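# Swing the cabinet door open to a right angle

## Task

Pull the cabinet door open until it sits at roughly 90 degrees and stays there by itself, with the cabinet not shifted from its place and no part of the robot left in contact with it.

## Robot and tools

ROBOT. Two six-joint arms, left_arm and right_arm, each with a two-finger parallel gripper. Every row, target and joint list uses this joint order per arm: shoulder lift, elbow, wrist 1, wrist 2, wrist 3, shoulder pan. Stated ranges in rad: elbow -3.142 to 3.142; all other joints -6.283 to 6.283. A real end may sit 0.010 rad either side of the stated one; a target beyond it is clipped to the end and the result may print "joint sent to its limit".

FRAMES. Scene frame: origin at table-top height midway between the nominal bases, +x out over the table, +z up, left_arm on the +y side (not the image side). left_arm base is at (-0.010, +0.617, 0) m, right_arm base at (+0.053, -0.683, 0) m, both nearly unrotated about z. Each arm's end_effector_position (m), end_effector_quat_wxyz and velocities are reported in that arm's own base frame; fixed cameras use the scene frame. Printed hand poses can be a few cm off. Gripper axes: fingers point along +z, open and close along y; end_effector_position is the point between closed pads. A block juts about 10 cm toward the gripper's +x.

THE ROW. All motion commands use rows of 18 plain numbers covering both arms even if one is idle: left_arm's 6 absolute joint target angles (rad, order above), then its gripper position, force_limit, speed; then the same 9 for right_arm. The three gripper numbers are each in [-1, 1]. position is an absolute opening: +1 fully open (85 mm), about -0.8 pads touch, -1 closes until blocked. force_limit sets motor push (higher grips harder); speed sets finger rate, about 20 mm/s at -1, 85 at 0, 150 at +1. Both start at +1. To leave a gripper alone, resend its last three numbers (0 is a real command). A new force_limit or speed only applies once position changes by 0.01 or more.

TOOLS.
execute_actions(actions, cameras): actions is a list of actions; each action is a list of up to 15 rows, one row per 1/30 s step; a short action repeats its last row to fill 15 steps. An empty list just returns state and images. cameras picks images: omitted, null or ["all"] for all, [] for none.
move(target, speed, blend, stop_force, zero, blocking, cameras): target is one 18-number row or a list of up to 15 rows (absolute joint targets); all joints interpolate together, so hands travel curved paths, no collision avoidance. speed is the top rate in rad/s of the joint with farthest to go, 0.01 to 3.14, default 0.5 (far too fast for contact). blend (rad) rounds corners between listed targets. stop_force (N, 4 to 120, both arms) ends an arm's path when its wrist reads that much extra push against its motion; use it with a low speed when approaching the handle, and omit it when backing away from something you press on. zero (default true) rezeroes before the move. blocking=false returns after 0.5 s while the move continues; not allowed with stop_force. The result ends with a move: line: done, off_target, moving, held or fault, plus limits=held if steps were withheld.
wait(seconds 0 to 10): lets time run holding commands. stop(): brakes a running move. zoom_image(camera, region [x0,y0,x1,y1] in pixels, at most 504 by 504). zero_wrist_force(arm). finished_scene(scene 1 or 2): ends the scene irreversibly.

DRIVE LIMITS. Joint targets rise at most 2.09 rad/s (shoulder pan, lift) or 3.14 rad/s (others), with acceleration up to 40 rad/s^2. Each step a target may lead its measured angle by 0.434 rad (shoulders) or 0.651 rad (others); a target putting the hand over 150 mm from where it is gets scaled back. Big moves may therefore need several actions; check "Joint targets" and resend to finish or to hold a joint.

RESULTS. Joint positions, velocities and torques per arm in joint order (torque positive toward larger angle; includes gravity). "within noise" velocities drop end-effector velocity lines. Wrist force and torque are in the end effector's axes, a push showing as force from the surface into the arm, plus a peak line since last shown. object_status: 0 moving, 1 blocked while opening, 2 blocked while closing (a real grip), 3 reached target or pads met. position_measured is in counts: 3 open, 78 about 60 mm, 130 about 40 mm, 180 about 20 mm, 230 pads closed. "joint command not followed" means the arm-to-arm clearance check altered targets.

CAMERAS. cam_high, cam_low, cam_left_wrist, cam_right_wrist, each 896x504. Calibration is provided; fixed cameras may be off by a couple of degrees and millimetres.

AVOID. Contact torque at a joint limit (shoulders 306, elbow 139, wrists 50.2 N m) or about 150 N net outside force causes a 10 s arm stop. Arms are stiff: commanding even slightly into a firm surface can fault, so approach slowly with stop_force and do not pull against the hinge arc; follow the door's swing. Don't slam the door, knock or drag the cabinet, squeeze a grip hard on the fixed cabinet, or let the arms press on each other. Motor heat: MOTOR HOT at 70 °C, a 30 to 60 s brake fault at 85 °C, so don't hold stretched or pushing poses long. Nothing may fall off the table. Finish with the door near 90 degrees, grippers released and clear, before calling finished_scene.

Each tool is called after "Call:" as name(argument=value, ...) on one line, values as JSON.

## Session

Call:
execute_actions(actions=[])

Call:
zoom_image(camera="cam_high", region=[170, 180, 430, 440])

Scene clock: 0.00 s.
left_arm: end_effector_position=(+0.3945, +0.2837, +0.3512) position_measured=3 object_status=3 end_effector_quat_wxyz=(-0.477, +0.263, +0.836, -0.061) | right_arm: end_effector_position=(+1.0266, -0.1567, +0.3341) position_measured=3 object_status=3 end_effector_quat_wxyz=(-0.137, -0.448, +0.865, -0.177)
Joint names: [shoulder lift, elbow, wrist 1, wrist 2, wrist 3, shoulder pan]
Joint positions: left_arm=[-1.495 1.831 -0.921 -1.334 0.587 0.105] | right_arm=[-2.179 -1.097 -1.585 1.142 -0.79 3.275]
Joint velocities: within noise
Joint torques (N m): no reading
Motor temperatures (°C): left_arm=[32 34 39 39 36 31] | right_arm=[35 32 37 42 36 37]
Wrist force (N): no reading
Wrist torque (N m): no reading
Wrist force, peak (N): no reading
Joint targets: left_arm=[-1.495 1.831 -0.921 -1.334 0.587 0.105] | right_arm=[-2.179 -1.097 -1.585 1.142 -0.790 3.275]
Tool commands: left_gripper/position=+1.0 left_gripper/force_limit=+1.0 left_gripper/speed=+1.0 right_gripper/position=+1.0 right_gripper/force_limit=+1.0 right_gripper/speed=+1.0
camera_calibration:
cam_left_wrist: T_world_to_cam=[[0.381811, 0.873536, -0.30192, -0.282867], [0.657381, -0.486293, -0.575647, 0.109645], [-0.64967, 0.0213119, -0.759918, 0.644926], [0, 0, 0, 1]] pos_world=[0.454913, 0.286669, 0.467805]
cam_right_wrist: T_world_to_cam=[[-0.818541, 0.553004, -0.155492, 0.985879], [0.570499, 0.814252, -0.107355, -0.405214], [0.0672418, -0.176583, -0.981986, 0.361382], [0, 0, 0, 1]] pos_world=[1.01386, -0.151434, 0.464667]

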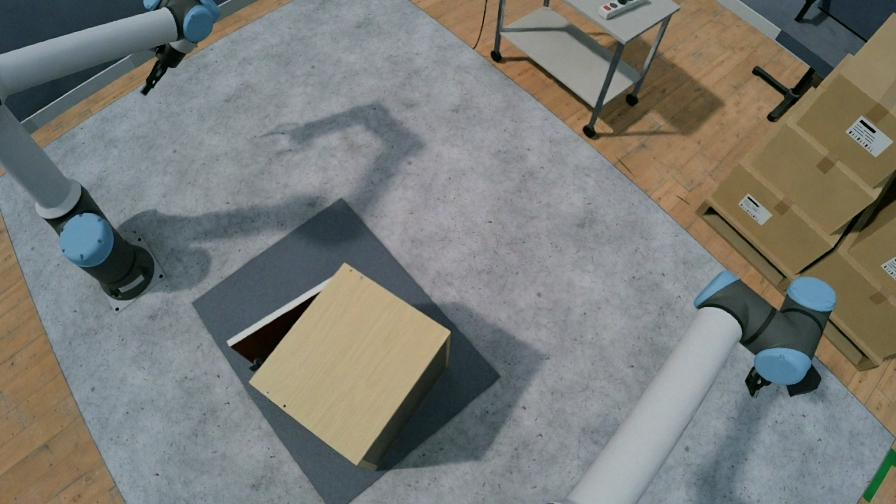

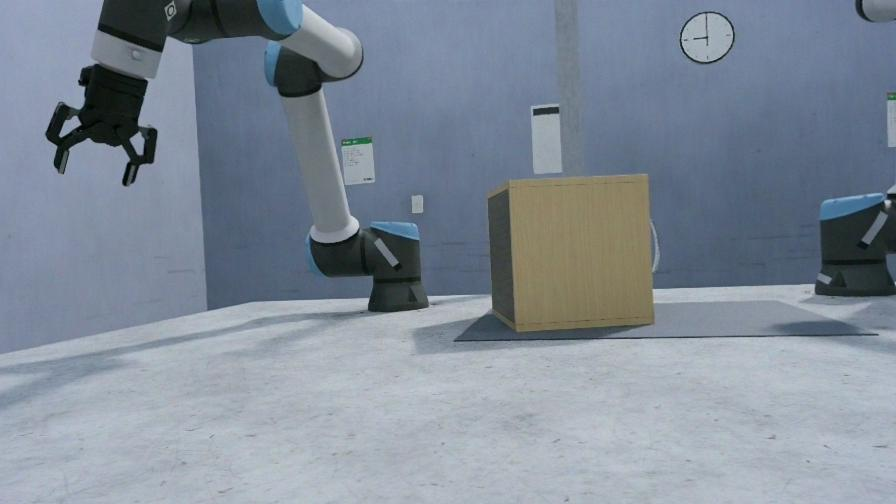

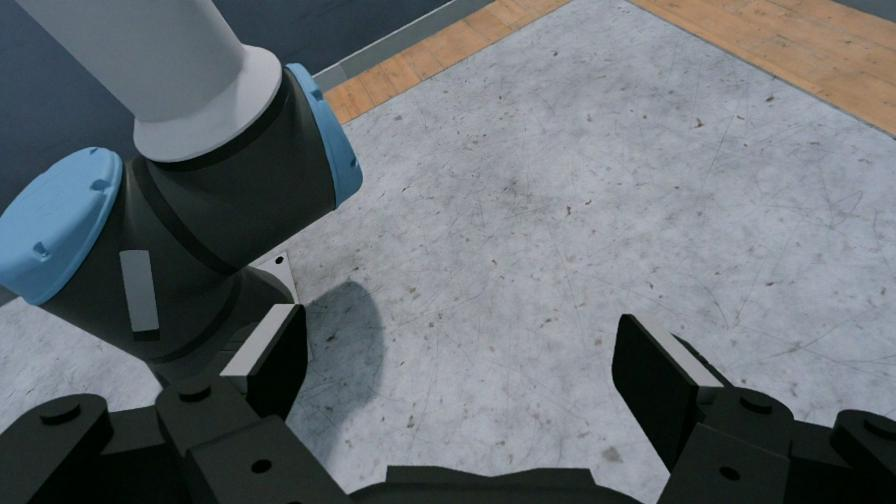

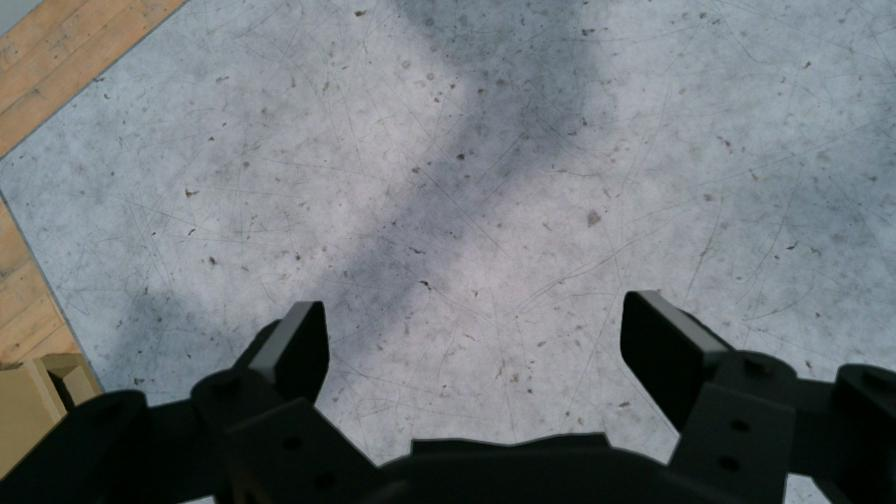

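Scaled by 1.938.

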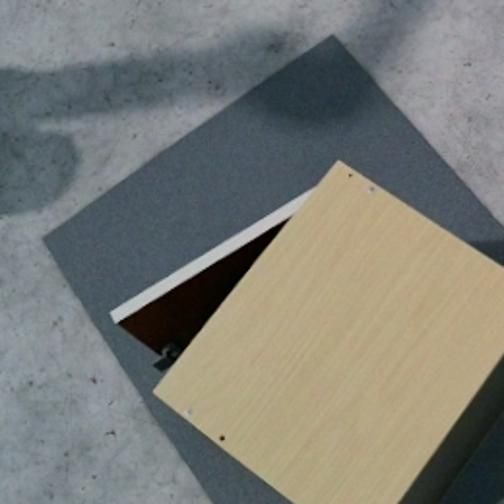

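Call:
move(target=[-1.681,1.7251,-1.6149,-1.5708,1.501,-1.4663,-1,1,1,-2.179,-1.097,-1.585,1.142,-0.79,3.275,1,1,1], speed=0.8)

Scene clock: 13.57 s.
left_arm: end_effector_position=(+0.2383, -0.6018, +0.4807) position_measured=235 object_status=3 end_effector_quat_wxyz=(+0.000, +0.996, +0.087, +0.000) | right_arm: end_effector_position=(+1.0268, -0.1570, +0.3338) position_measured=3 object_status=3 end_effector_quat_wxyz=(-0.137, -0.448, +0.865, -0.177)
Joint names: [shoulder lift, elbow, wrist 1, wrist 2, wrist 3, shoulder pan]
Joint positions: left_arm=[-1.681 1.725 -1.615 -1.571 1.501 -1.466] | right_arm=[-2.179 -1.097 -1.585 1.142 -0.79 3.275]
Joint velocities: within noise
Joint torques (N m): left_arm=[-19.83 -44.51 -6.42 0.68 3.2 -7.78] | right_arm=[89.33 57.39 6.09 -4.46 -2.97 -11.84]
Motor temperatures (°C): left_arm=[32 34 39 39 36 31] | right_arm=[35 32 37 42 36 37]
Wrist force (N): left_arm=[1.9 -0.4 2.7] | right_arm=[0.0 0.1 -0.7]
Wrist torque (N m): left_arm=[-0.14 -0.29 0.11] | right_arm=[0.01 0.00 0.00]
Wrist force, peak (N): left_arm=[3.6 3.9 4.2] | right_arm=[-0.4 -0.1 -1.0]
Joint targets: left_arm=[-1.681 1.725 -1.615 -1.571 1.501 -1.466] | right_arm=[-2.179 -1.097 -1.585 1.142 -0.790 3.275]
move: done
camera_calibration:
cam_left_wrist: T_world_to_cam=[[0.221596, -0.974817, 0.0250244, -0.641962], [-0.929122, -0.203279, 0.308884, -0.0205217], [-0.296019, -0.0916982, -0.95077, 0.60016], [0, 0, 0, 1]] pos_world=[0.300848, -0.574933, 0.593018]
cam_right_wrist: T_world_to_cam=[[-0.818554, 0.552949, -0.155614, 0.986102], [0.570503, 0.814179, -0.107884, -0.404901], [0.0670432, -0.177087, -0.981909, 0.36123], [0, 0, 0, 1]] pos_world=[1.01396, -0.151633, 0.464464]

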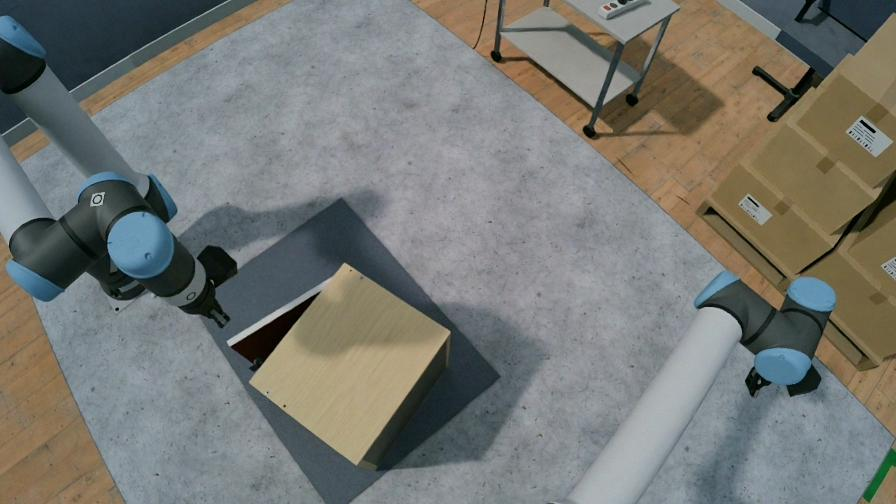

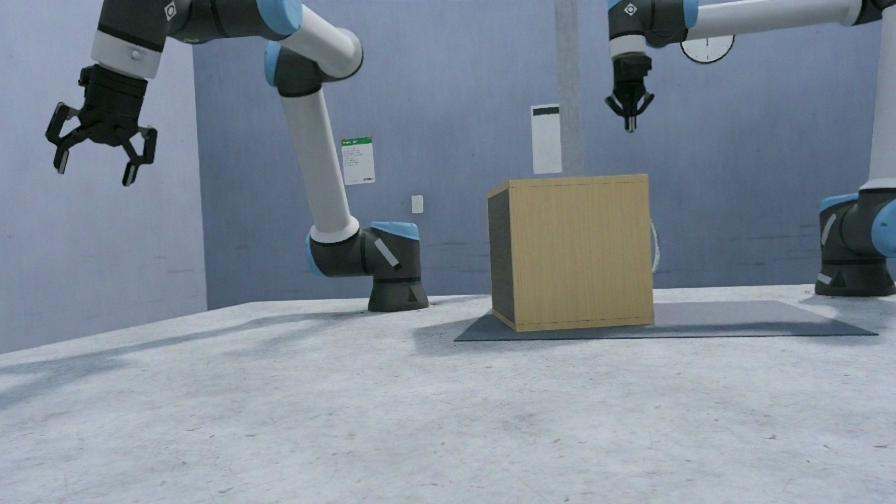

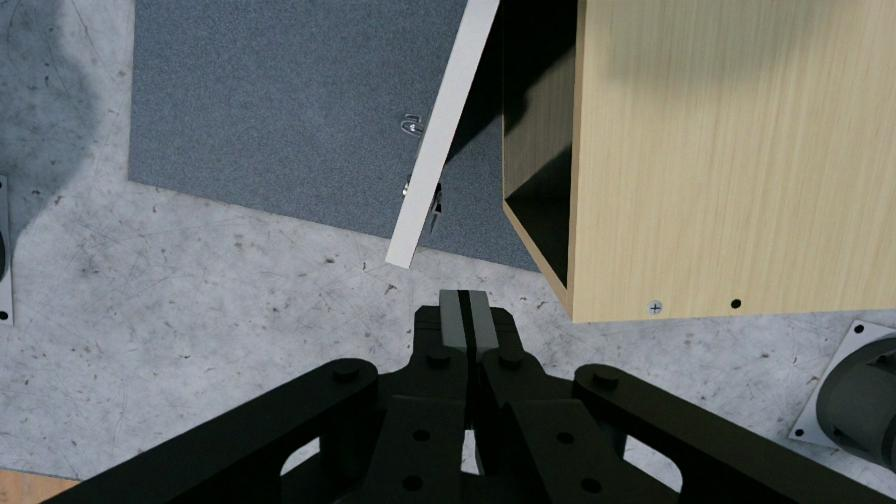

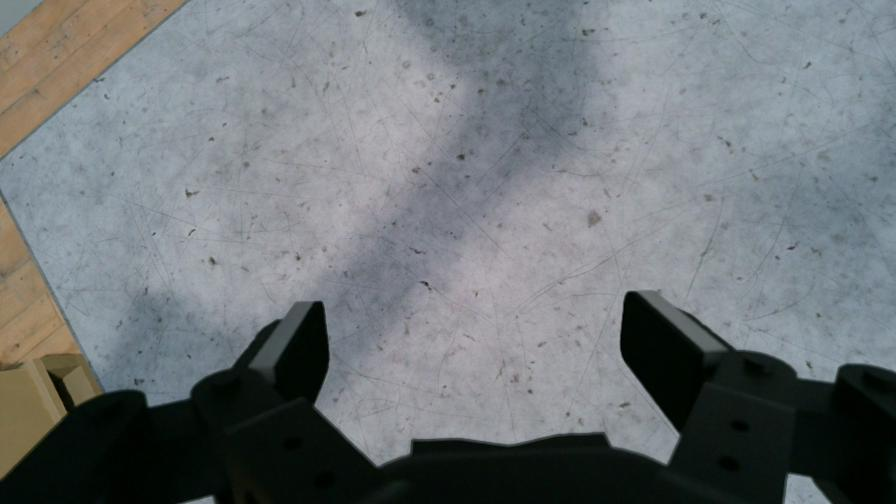

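Call:
move(target=[-1.5804,1.8077,-1.7981,-1.5708,0.092,-1.3977,-1,1,1,-2.179,-1.097,-1.585,1.142,-0.79,3.275,1,1,1], speed=0.8)

Call:
zoom_image(camera="cam_high", region=[180, 220, 380, 420])

Scene clock: 33.23 s.
left_arm: end_effector_position=(+0.2871, -0.6308, +0.3805) position_measured=235 object_status=3 end_effector_quat_wxyz=(+0.000, +0.678, +0.735, +0.000) | right_arm: end_effector_position=(+1.0268, -0.1570, +0.3338) position_measured=3 object_status=3 end_effector_quat_wxyz=(-0.137, -0.448, +0.865, -0.177)
Joint names: [shoulder lift, elbow, wrist 1, wrist 2, wrist 3, shoulder pan]
Joint positions: left_arm=[-1.58 1.808 -1.798 -1.571 0.092 -1.398] | right_arm=[-2.179 -1.097 -1.585 1.142 -0.79 3.275]
Joint velocities: within noise
Joint torques (N m): left_arm=[-63.1 -65.23 -2.34 -1.86 -3.26 -13.46] | right_arm=[94.73 49.9 5.97 -2.19 -2.51 -8.75]
Motor temperatures (°C): left_arm=[32 34 39 39 36 31] | right_arm=[35 32 37 42 36 37]
Wrist force (N): left_arm=[2.2 -0.4 2.9] | right_arm=[0.0 0.0 -0.5]
Wrist torque (N m): left_arm=[-0.12 -0.38 0.10] | right_arm=[-0.01 -0.01 0.00]
Wrist force, peak (N): left_arm=[2.2 0.3 3.8] | right_arm=[-0.4 -0.2 -1.0]
Joint targets: left_arm=[-1.580 1.808 -1.798 -1.571 0.092 -1.398] | right_arm=[-2.179 -1.097 -1.585 1.142 -0.790 3.275]
move: done
camera_calibration:
cam_left_wrist: T_world_to_cam=[[0.991282, 0.129377, 0.024917, -0.203006], [0.115464, -0.944131, 0.308681, -0.717269], [0.0634611, -0.303113, -0.950839, 0.280125], [0, 0, 0, 1]] pos_world=[0.266278, -0.566023, 0.492819]
cam_right_wrist: T_world_to_cam=[[-0.818554, 0.552949, -0.155614, 0.986102], [0.570503, 0.814179, -0.107884, -0.404901], [0.0670432, -0.177087, -0.981909, 0.36123], [0, 0, 0, 1]] pos_world=[1.01396, -0.151633, 0.464464]

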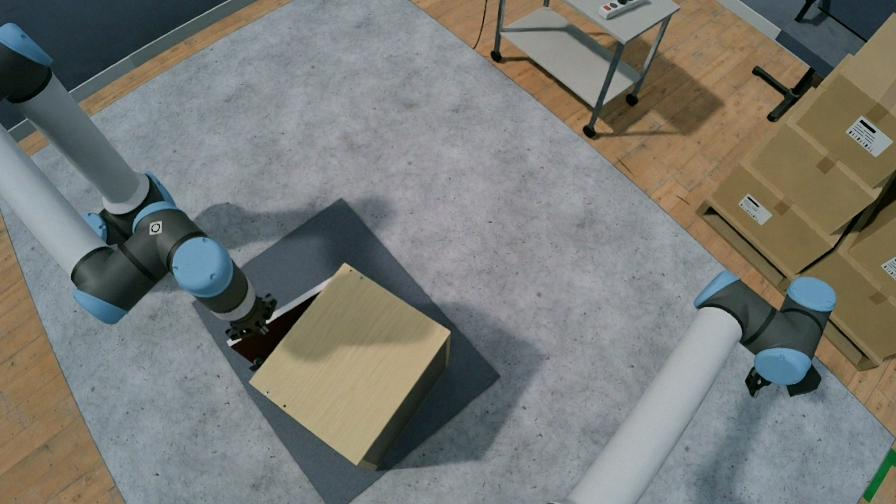

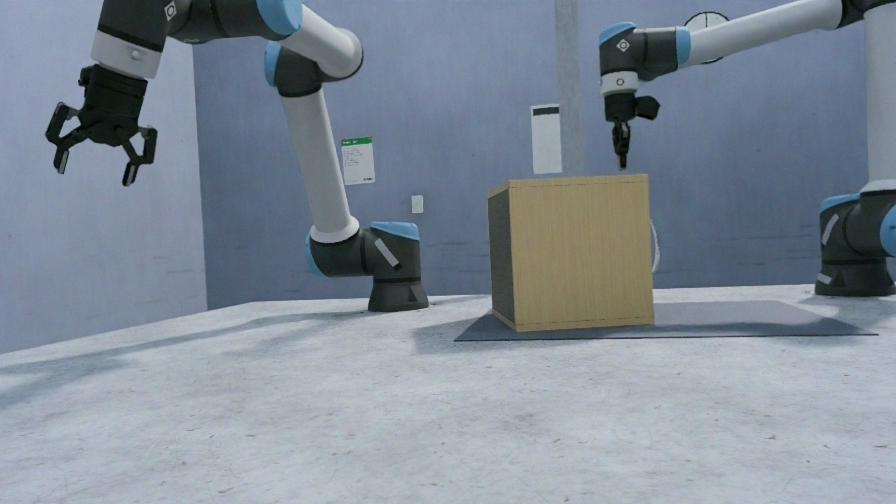

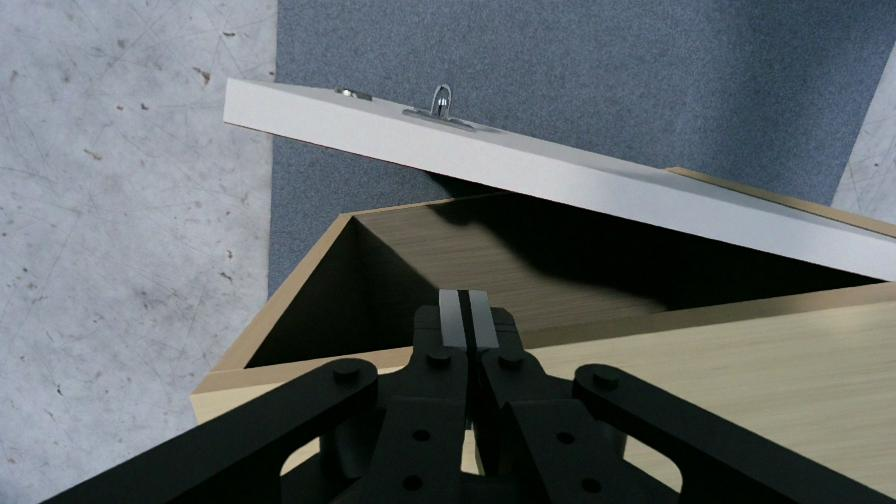

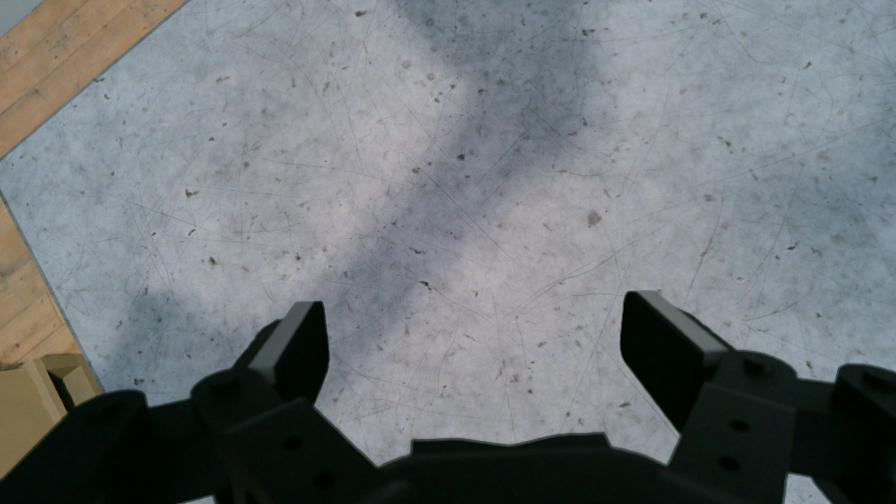

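Scaled by 2.520.

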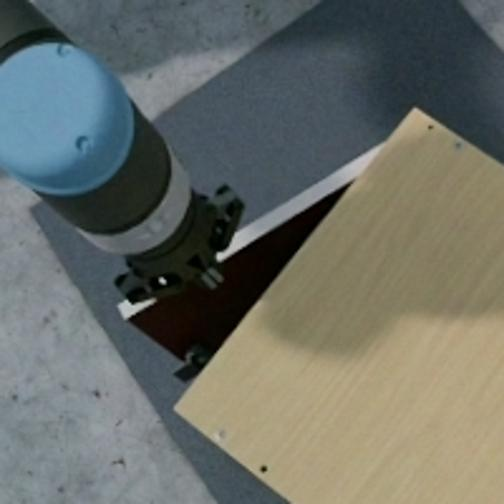

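Call:
move(target=[-1.4917,1.9878,-2.0669,-1.5708,0.092,-1.3977,-1,1,1,-2.179,-1.097,-1.585,1.142,-0.79,3.275,1,1,1], speed=0.18, stop_force=20, cameras=["cam_left_wrist","cam_high"])

Call:
move(target=[[-1.6078,2.1068,-2.0698,-1.5708,0.67,-1.3633,-1,1,1,-2.179,-1.097,-1.585,1.142,-0.79,3.275,1,1,1],[-1.6763,2.1693,-2.0638,-1.5708,1.035,-1.2947,-1,1,1,-2.179,-1.097,-1.585,1.142,-0.79,3.275,1,1,1],[-1.7044,2.1933,-2.0597,-1.5708,1.458,-1.1857,-1,1,1,-2.179,-1.097,-1.585,1.142,-0.79,3.275,1,1,1],[-1.68,2.1723,-2.0631,-1.5708,1.874,-1.0668,-1,1,1,-2.179,-1.097,-1.585,1.142,-0.79,3.275,1,1,1]], speed=0.22, blend=[0.1,0.1,0.1,0], stop_force=25)

Scene clock: 42.47 s.
left_arm: end_effector_position=(+0.2871, -0.6309, +0.2355) position_measured=235 object_status=3 end_effector_quat_wxyz=(+0.000, +0.678, +0.735, +0.000) | right_arm: end_effector_position=(+1.0268, -0.1570, +0.3338) position_measured=3 object_status=3 end_effector_quat_wxyz=(-0.137, -0.448, +0.865, -0.177)
Joint names: [shoulder lift, elbow, wrist 1, wrist 2, wrist 3, shoulder pan]
Joint positions: left_arm=[-1.492 1.988 -2.067 -1.571 0.092 -1.398] | right_arm=[-2.179 -1.097 -1.585 1.142 -0.79 3.275]
Joint velocities: within noise
Joint torques (N m): left_arm=[-68.53 -59.15 -6.03 -1.05 -3.12 -7.54] | right_arm=[100.82 45.4 6.18 0.06 -2.11 -4.54]
Motor temperatures (°C): left_arm=[32 34 39 39 36 31] | right_arm=[35 32 37 42 36 37]
Wrist force (N): left_arm=[2.6 -0.3 3.0] | right_arm=[-0.3 -0.3 -0.5]
Wrist torque (N m): left_arm=[-0.11 -0.45 0.12] | right_arm=[-0.06 0.06 0.00]
Wrist force, peak (N): left_arm=[2.8 0.0 5.0] | right_arm=[0.2 -0.8 -0.7]
Joint targets: left_arm=[-1.492 1.988 -2.067 -1.571 0.092 -1.398] | right_arm=[-2.179 -1.097 -1.585 1.142 -0.790 3.275]
move: done
camera_calibration:
cam_left_wrist: T_world_to_cam=[[0.991264, 0.12951, 0.0249539, -0.199214], [0.115565, -0.944046, 0.308904, -0.67265], [0.0635638, -0.303322, -0.950766, 0.142057], [0, 0, 0, 1]] pos_world=[0.266178, -0.566124, 0.347818]
Images, in order (width x height): cam_high 896x504, cam_left_wrist 896x504.

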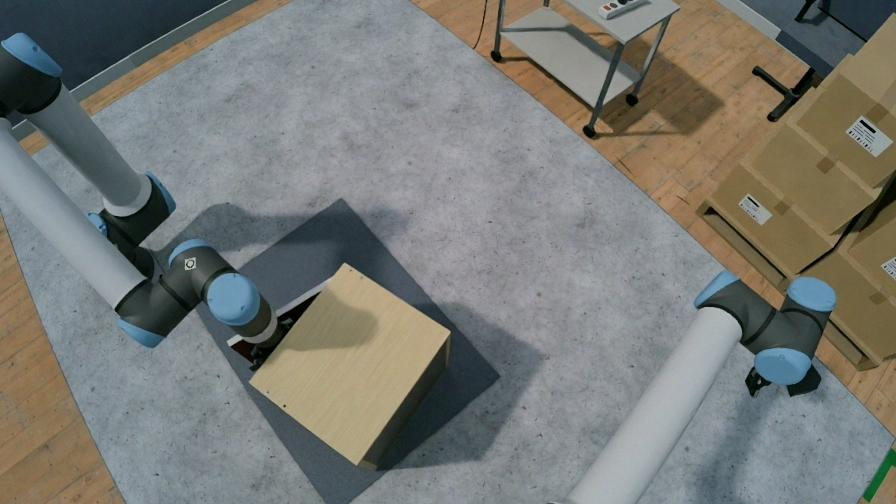

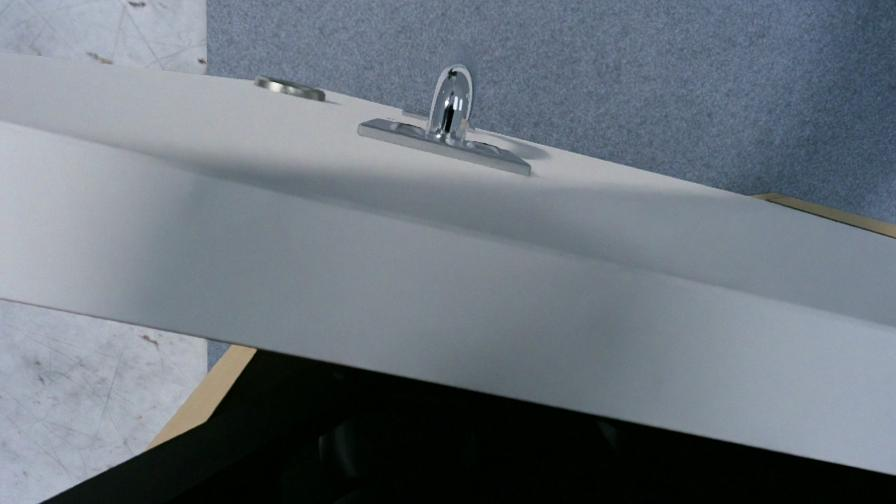

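Scene clock: 51.37 s.
left_arm: end_effector_position=(+0.4214, -0.4035, +0.2357) position_measured=235 object_status=3 end_effector_quat_wxyz=(+0.000, +0.995, +0.100, +0.000) | right_arm: end_effector_position=(+1.0268, -0.1570, +0.3338) position_measured=3 object_status=3 end_effector_quat_wxyz=(-0.137, -0.448, +0.865, -0.177)
Joint names: [shoulder lift, elbow, wrist 1, wrist 2, wrist 3, shoulder pan]
Joint positions: left_arm=[-1.68 2.172 -2.063 -1.571 1.874 -1.067] | right_arm=[-2.179 -1.097 -1.585 1.142 -0.79 3.275]
Joint velocities: within noise
Joint torques (N m): left_arm=[-51.3 -37.89 -4.97 -0.66 3.31 -11.42] | right_arm=[108.64 46.37 6.05 1.25 -1.51 0.45]
Motor temperatures (°C): left_arm=[32 34 39 39 36 31] | right_arm=[35 32 37 42 36 37]
Wrist force (N): left_arm=[2.4 -0.1 2.6] | right_arm=[-0.2 0.0 -0.4]
Wrist torque (N m): left_arm=[-0.06 -0.37 0.11] | right_arm=[-0.01 0.03 0.00]
Wrist force, peak (N): left_arm=[2.1 -0.4 3.6] | right_arm=[-0.3 -0.6 -0.9]
Joint targets: left_arm=[-1.680 2.172 -2.063 -1.571 1.874 -1.067] | right_arm=[-2.179 -1.097 -1.585 1.142 -0.790 3.275]
move: done
camera_calibration:
cam_left_wrist: T_world_to_cam=[[0.24708, -0.968673, 0.0249669, -0.491304], [-0.923466, -0.227587, 0.308893, 0.253375], [-0.293534, -0.0993772, -0.950769, 0.435456], [0, 0, 0, 1]] pos_world=[0.483196, -0.374974, 0.348018]
cam_right_wrist: T_world_to_cam=[[-0.818554, 0.552949, -0.155614, 0.986102], [0.570503, 0.814179, -0.107884, -0.404901], [0.0670432, -0.177087, -0.981909, 0.36123], [0, 0, 0, 1]] pos_world=[1.01396, -0.151633, 0.464464]

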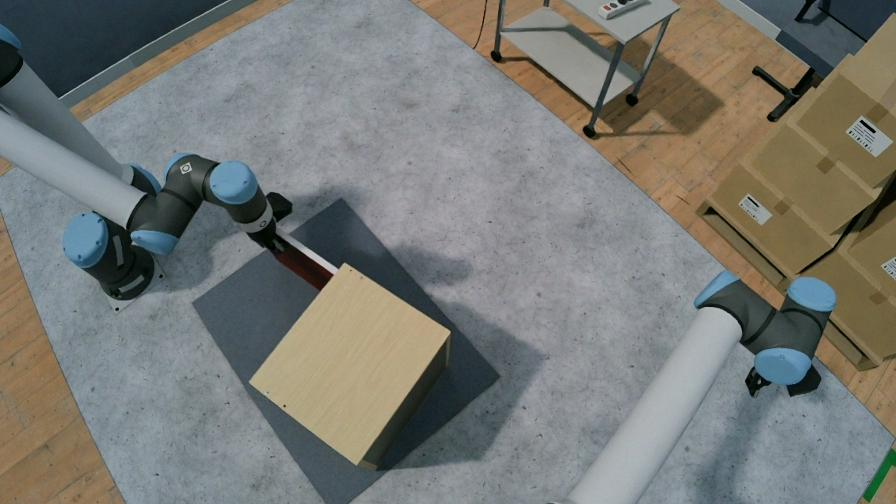

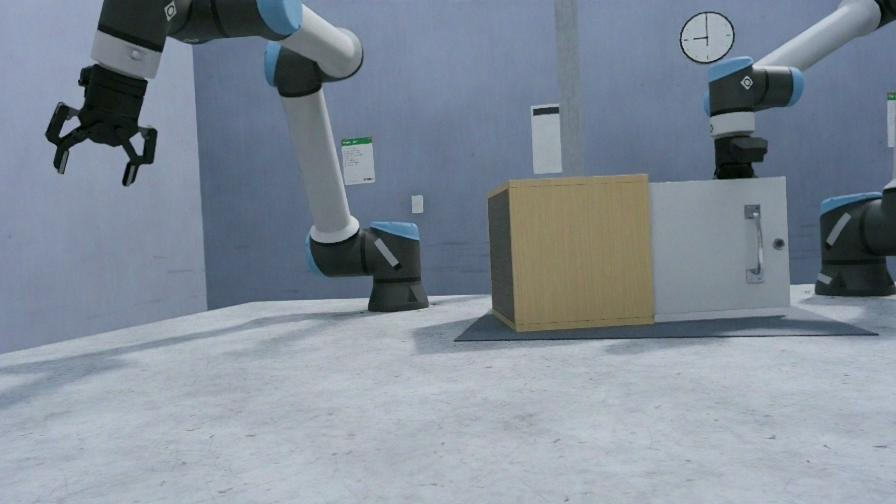

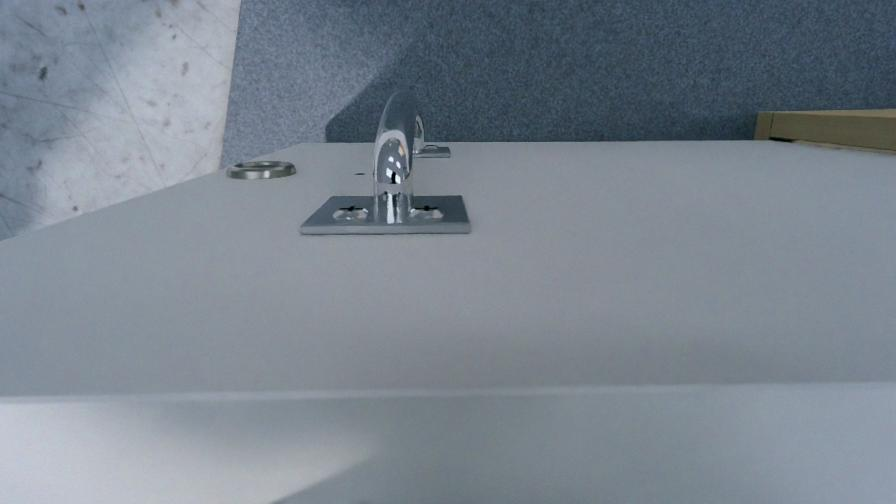

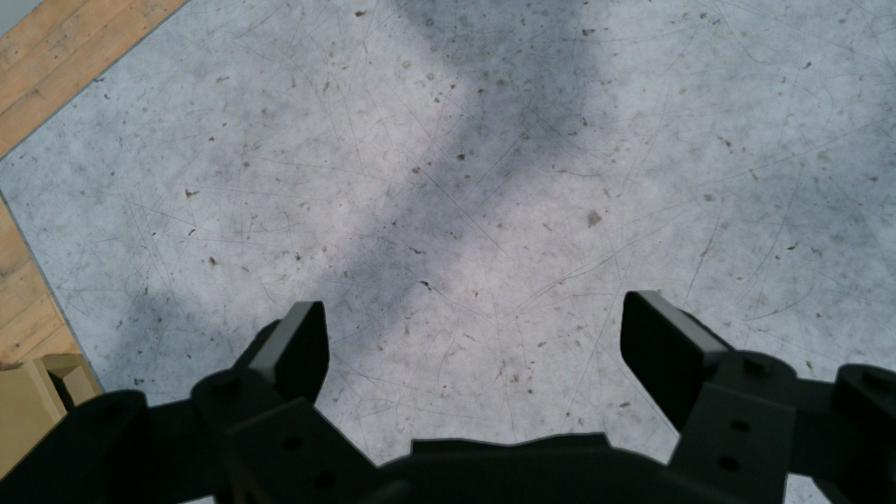

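Call:
move(target=[[-1.692,2.183,-2.0614,-1.5708,1.666,-1.126,-1,1,1,-2.179,-1.097,-1.585,1.142,-0.79,3.275,1,1,1],[-1.8013,1.876,-1.6455,-1.5708,1.666,-1.126,-1,1,1,-2.179,-1.097,-1.585,1.142,-0.79,3.275,1,1,1]], speed=[0.15,0.3])

Scene clock: 59.80 s.
left_arm: end_effector_position=(+0.3938, -0.4214, +0.4506) position_measured=235 object_status=3 end_effector_quat_wxyz=(+0.000, +0.985, +0.174, +0.000) | right_arm: end_effector_position=(+1.0268, -0.1570, +0.3338) position_measured=3 object_status=3 end_effector_quat_wxyz=(-0.137, -0.448, +0.865, -0.177)
Joint names: [shoulder lift, elbow, wrist 1, wrist 2, wrist 3, shoulder pan]
Joint positions: left_arm=[-1.801 1.876 -1.646 -1.571 1.666 -1.126] | right_arm=[-2.179 -1.097 -1.585 1.142 -0.79 3.275]
Joint velocities: within noise
Joint torques (N m): left_arm=[-16.68 -59.7 -2.03 -0.16 -2.84 6.1] | right_arm=[107.57 47.68 5.89 1.17 -0.96 4.23]
Motor temperatures (°C): left_arm=[32 34 39 39 36 31] | right_arm=[35 32 37 42 36 37]
Wrist force (N): left_arm=[2.4 -0.1 2.7] | right_arm=[-0.2 -0.3 -0.3]
Wrist torque (N m): left_arm=[-0.08 -0.40 0.10] | right_arm=[-0.04 0.03 0.00]
Wrist force, peak (N): left_arm=[1.2 -1.0 6.0] | right_arm=[0.0 -0.5 -0.9]
Joint targets: left_arm=[-1.801 1.876 -1.645 -1.571 1.666 -1.126] | right_arm=[-2.179 -1.097 -1.585 1.142 -0.790 3.275]
move: done
camera_calibration:
cam_left_wrist: T_world_to_cam=[[0.387818, -0.921394, 0.0251197, -0.54276], [-0.87959, -0.361801, 0.308904, 0.0836148], [-0.275534, -0.141894, -0.950761, 0.604897], [0, 0, 0, 1]] pos_world=[0.450709, -0.384013, 0.562918]
cam_right_wrist: T_world_to_cam=[[-0.818554, 0.552949, -0.155614, 0.986102], [0.570503, 0.814179, -0.107884, -0.404901], [0.0670432, -0.177087, -0.981909, 0.36123], [0, 0, 0, 1]] pos_world=[1.01396, -0.151633, 0.464464]

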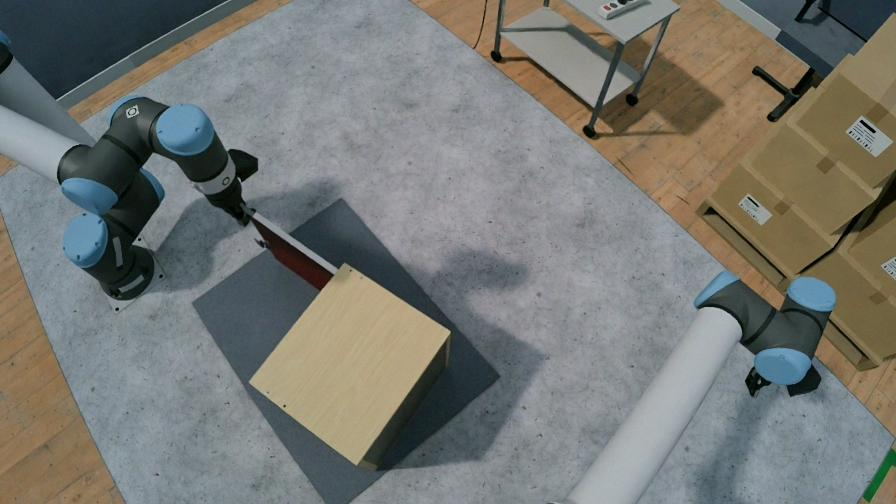

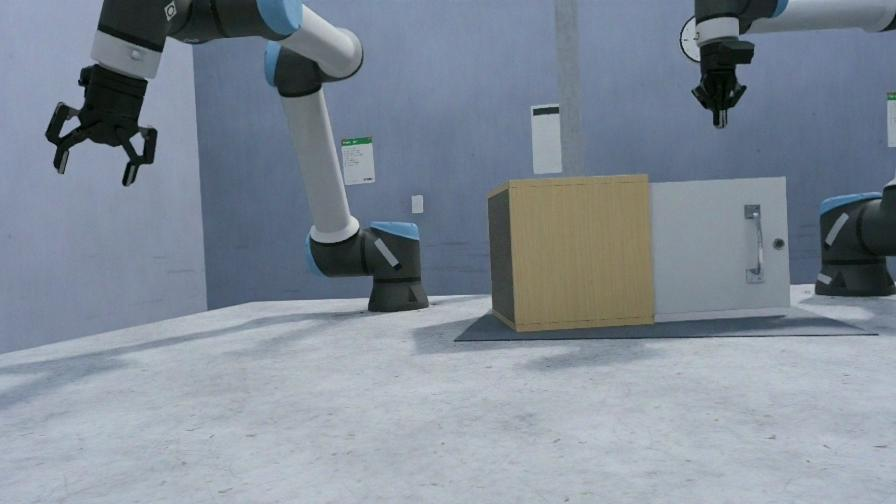

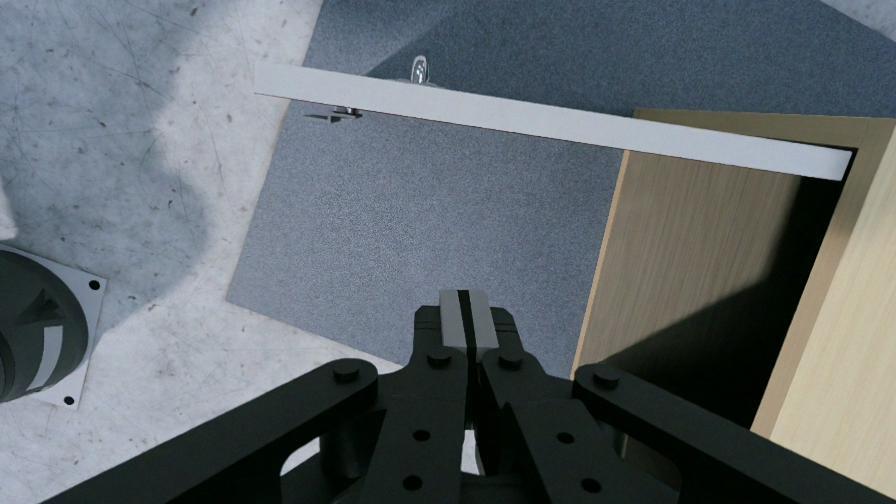

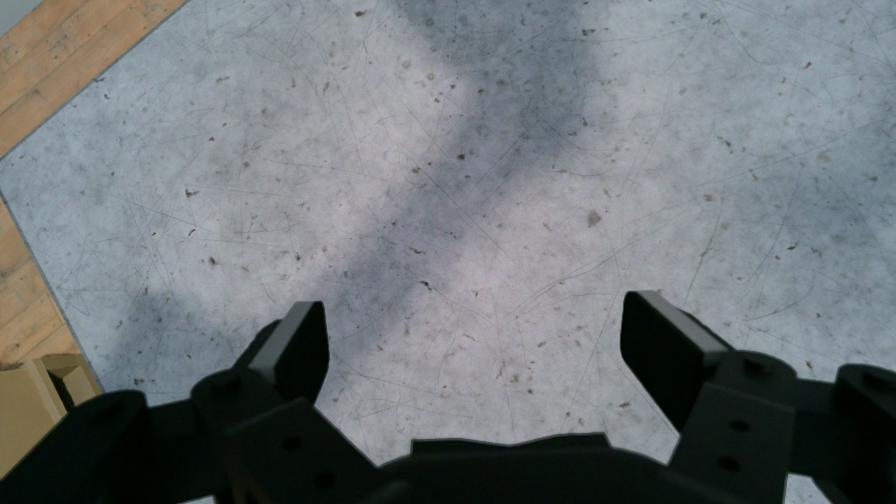

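Call:
finished_scene(scene=2)

The scene is finished: the task was done.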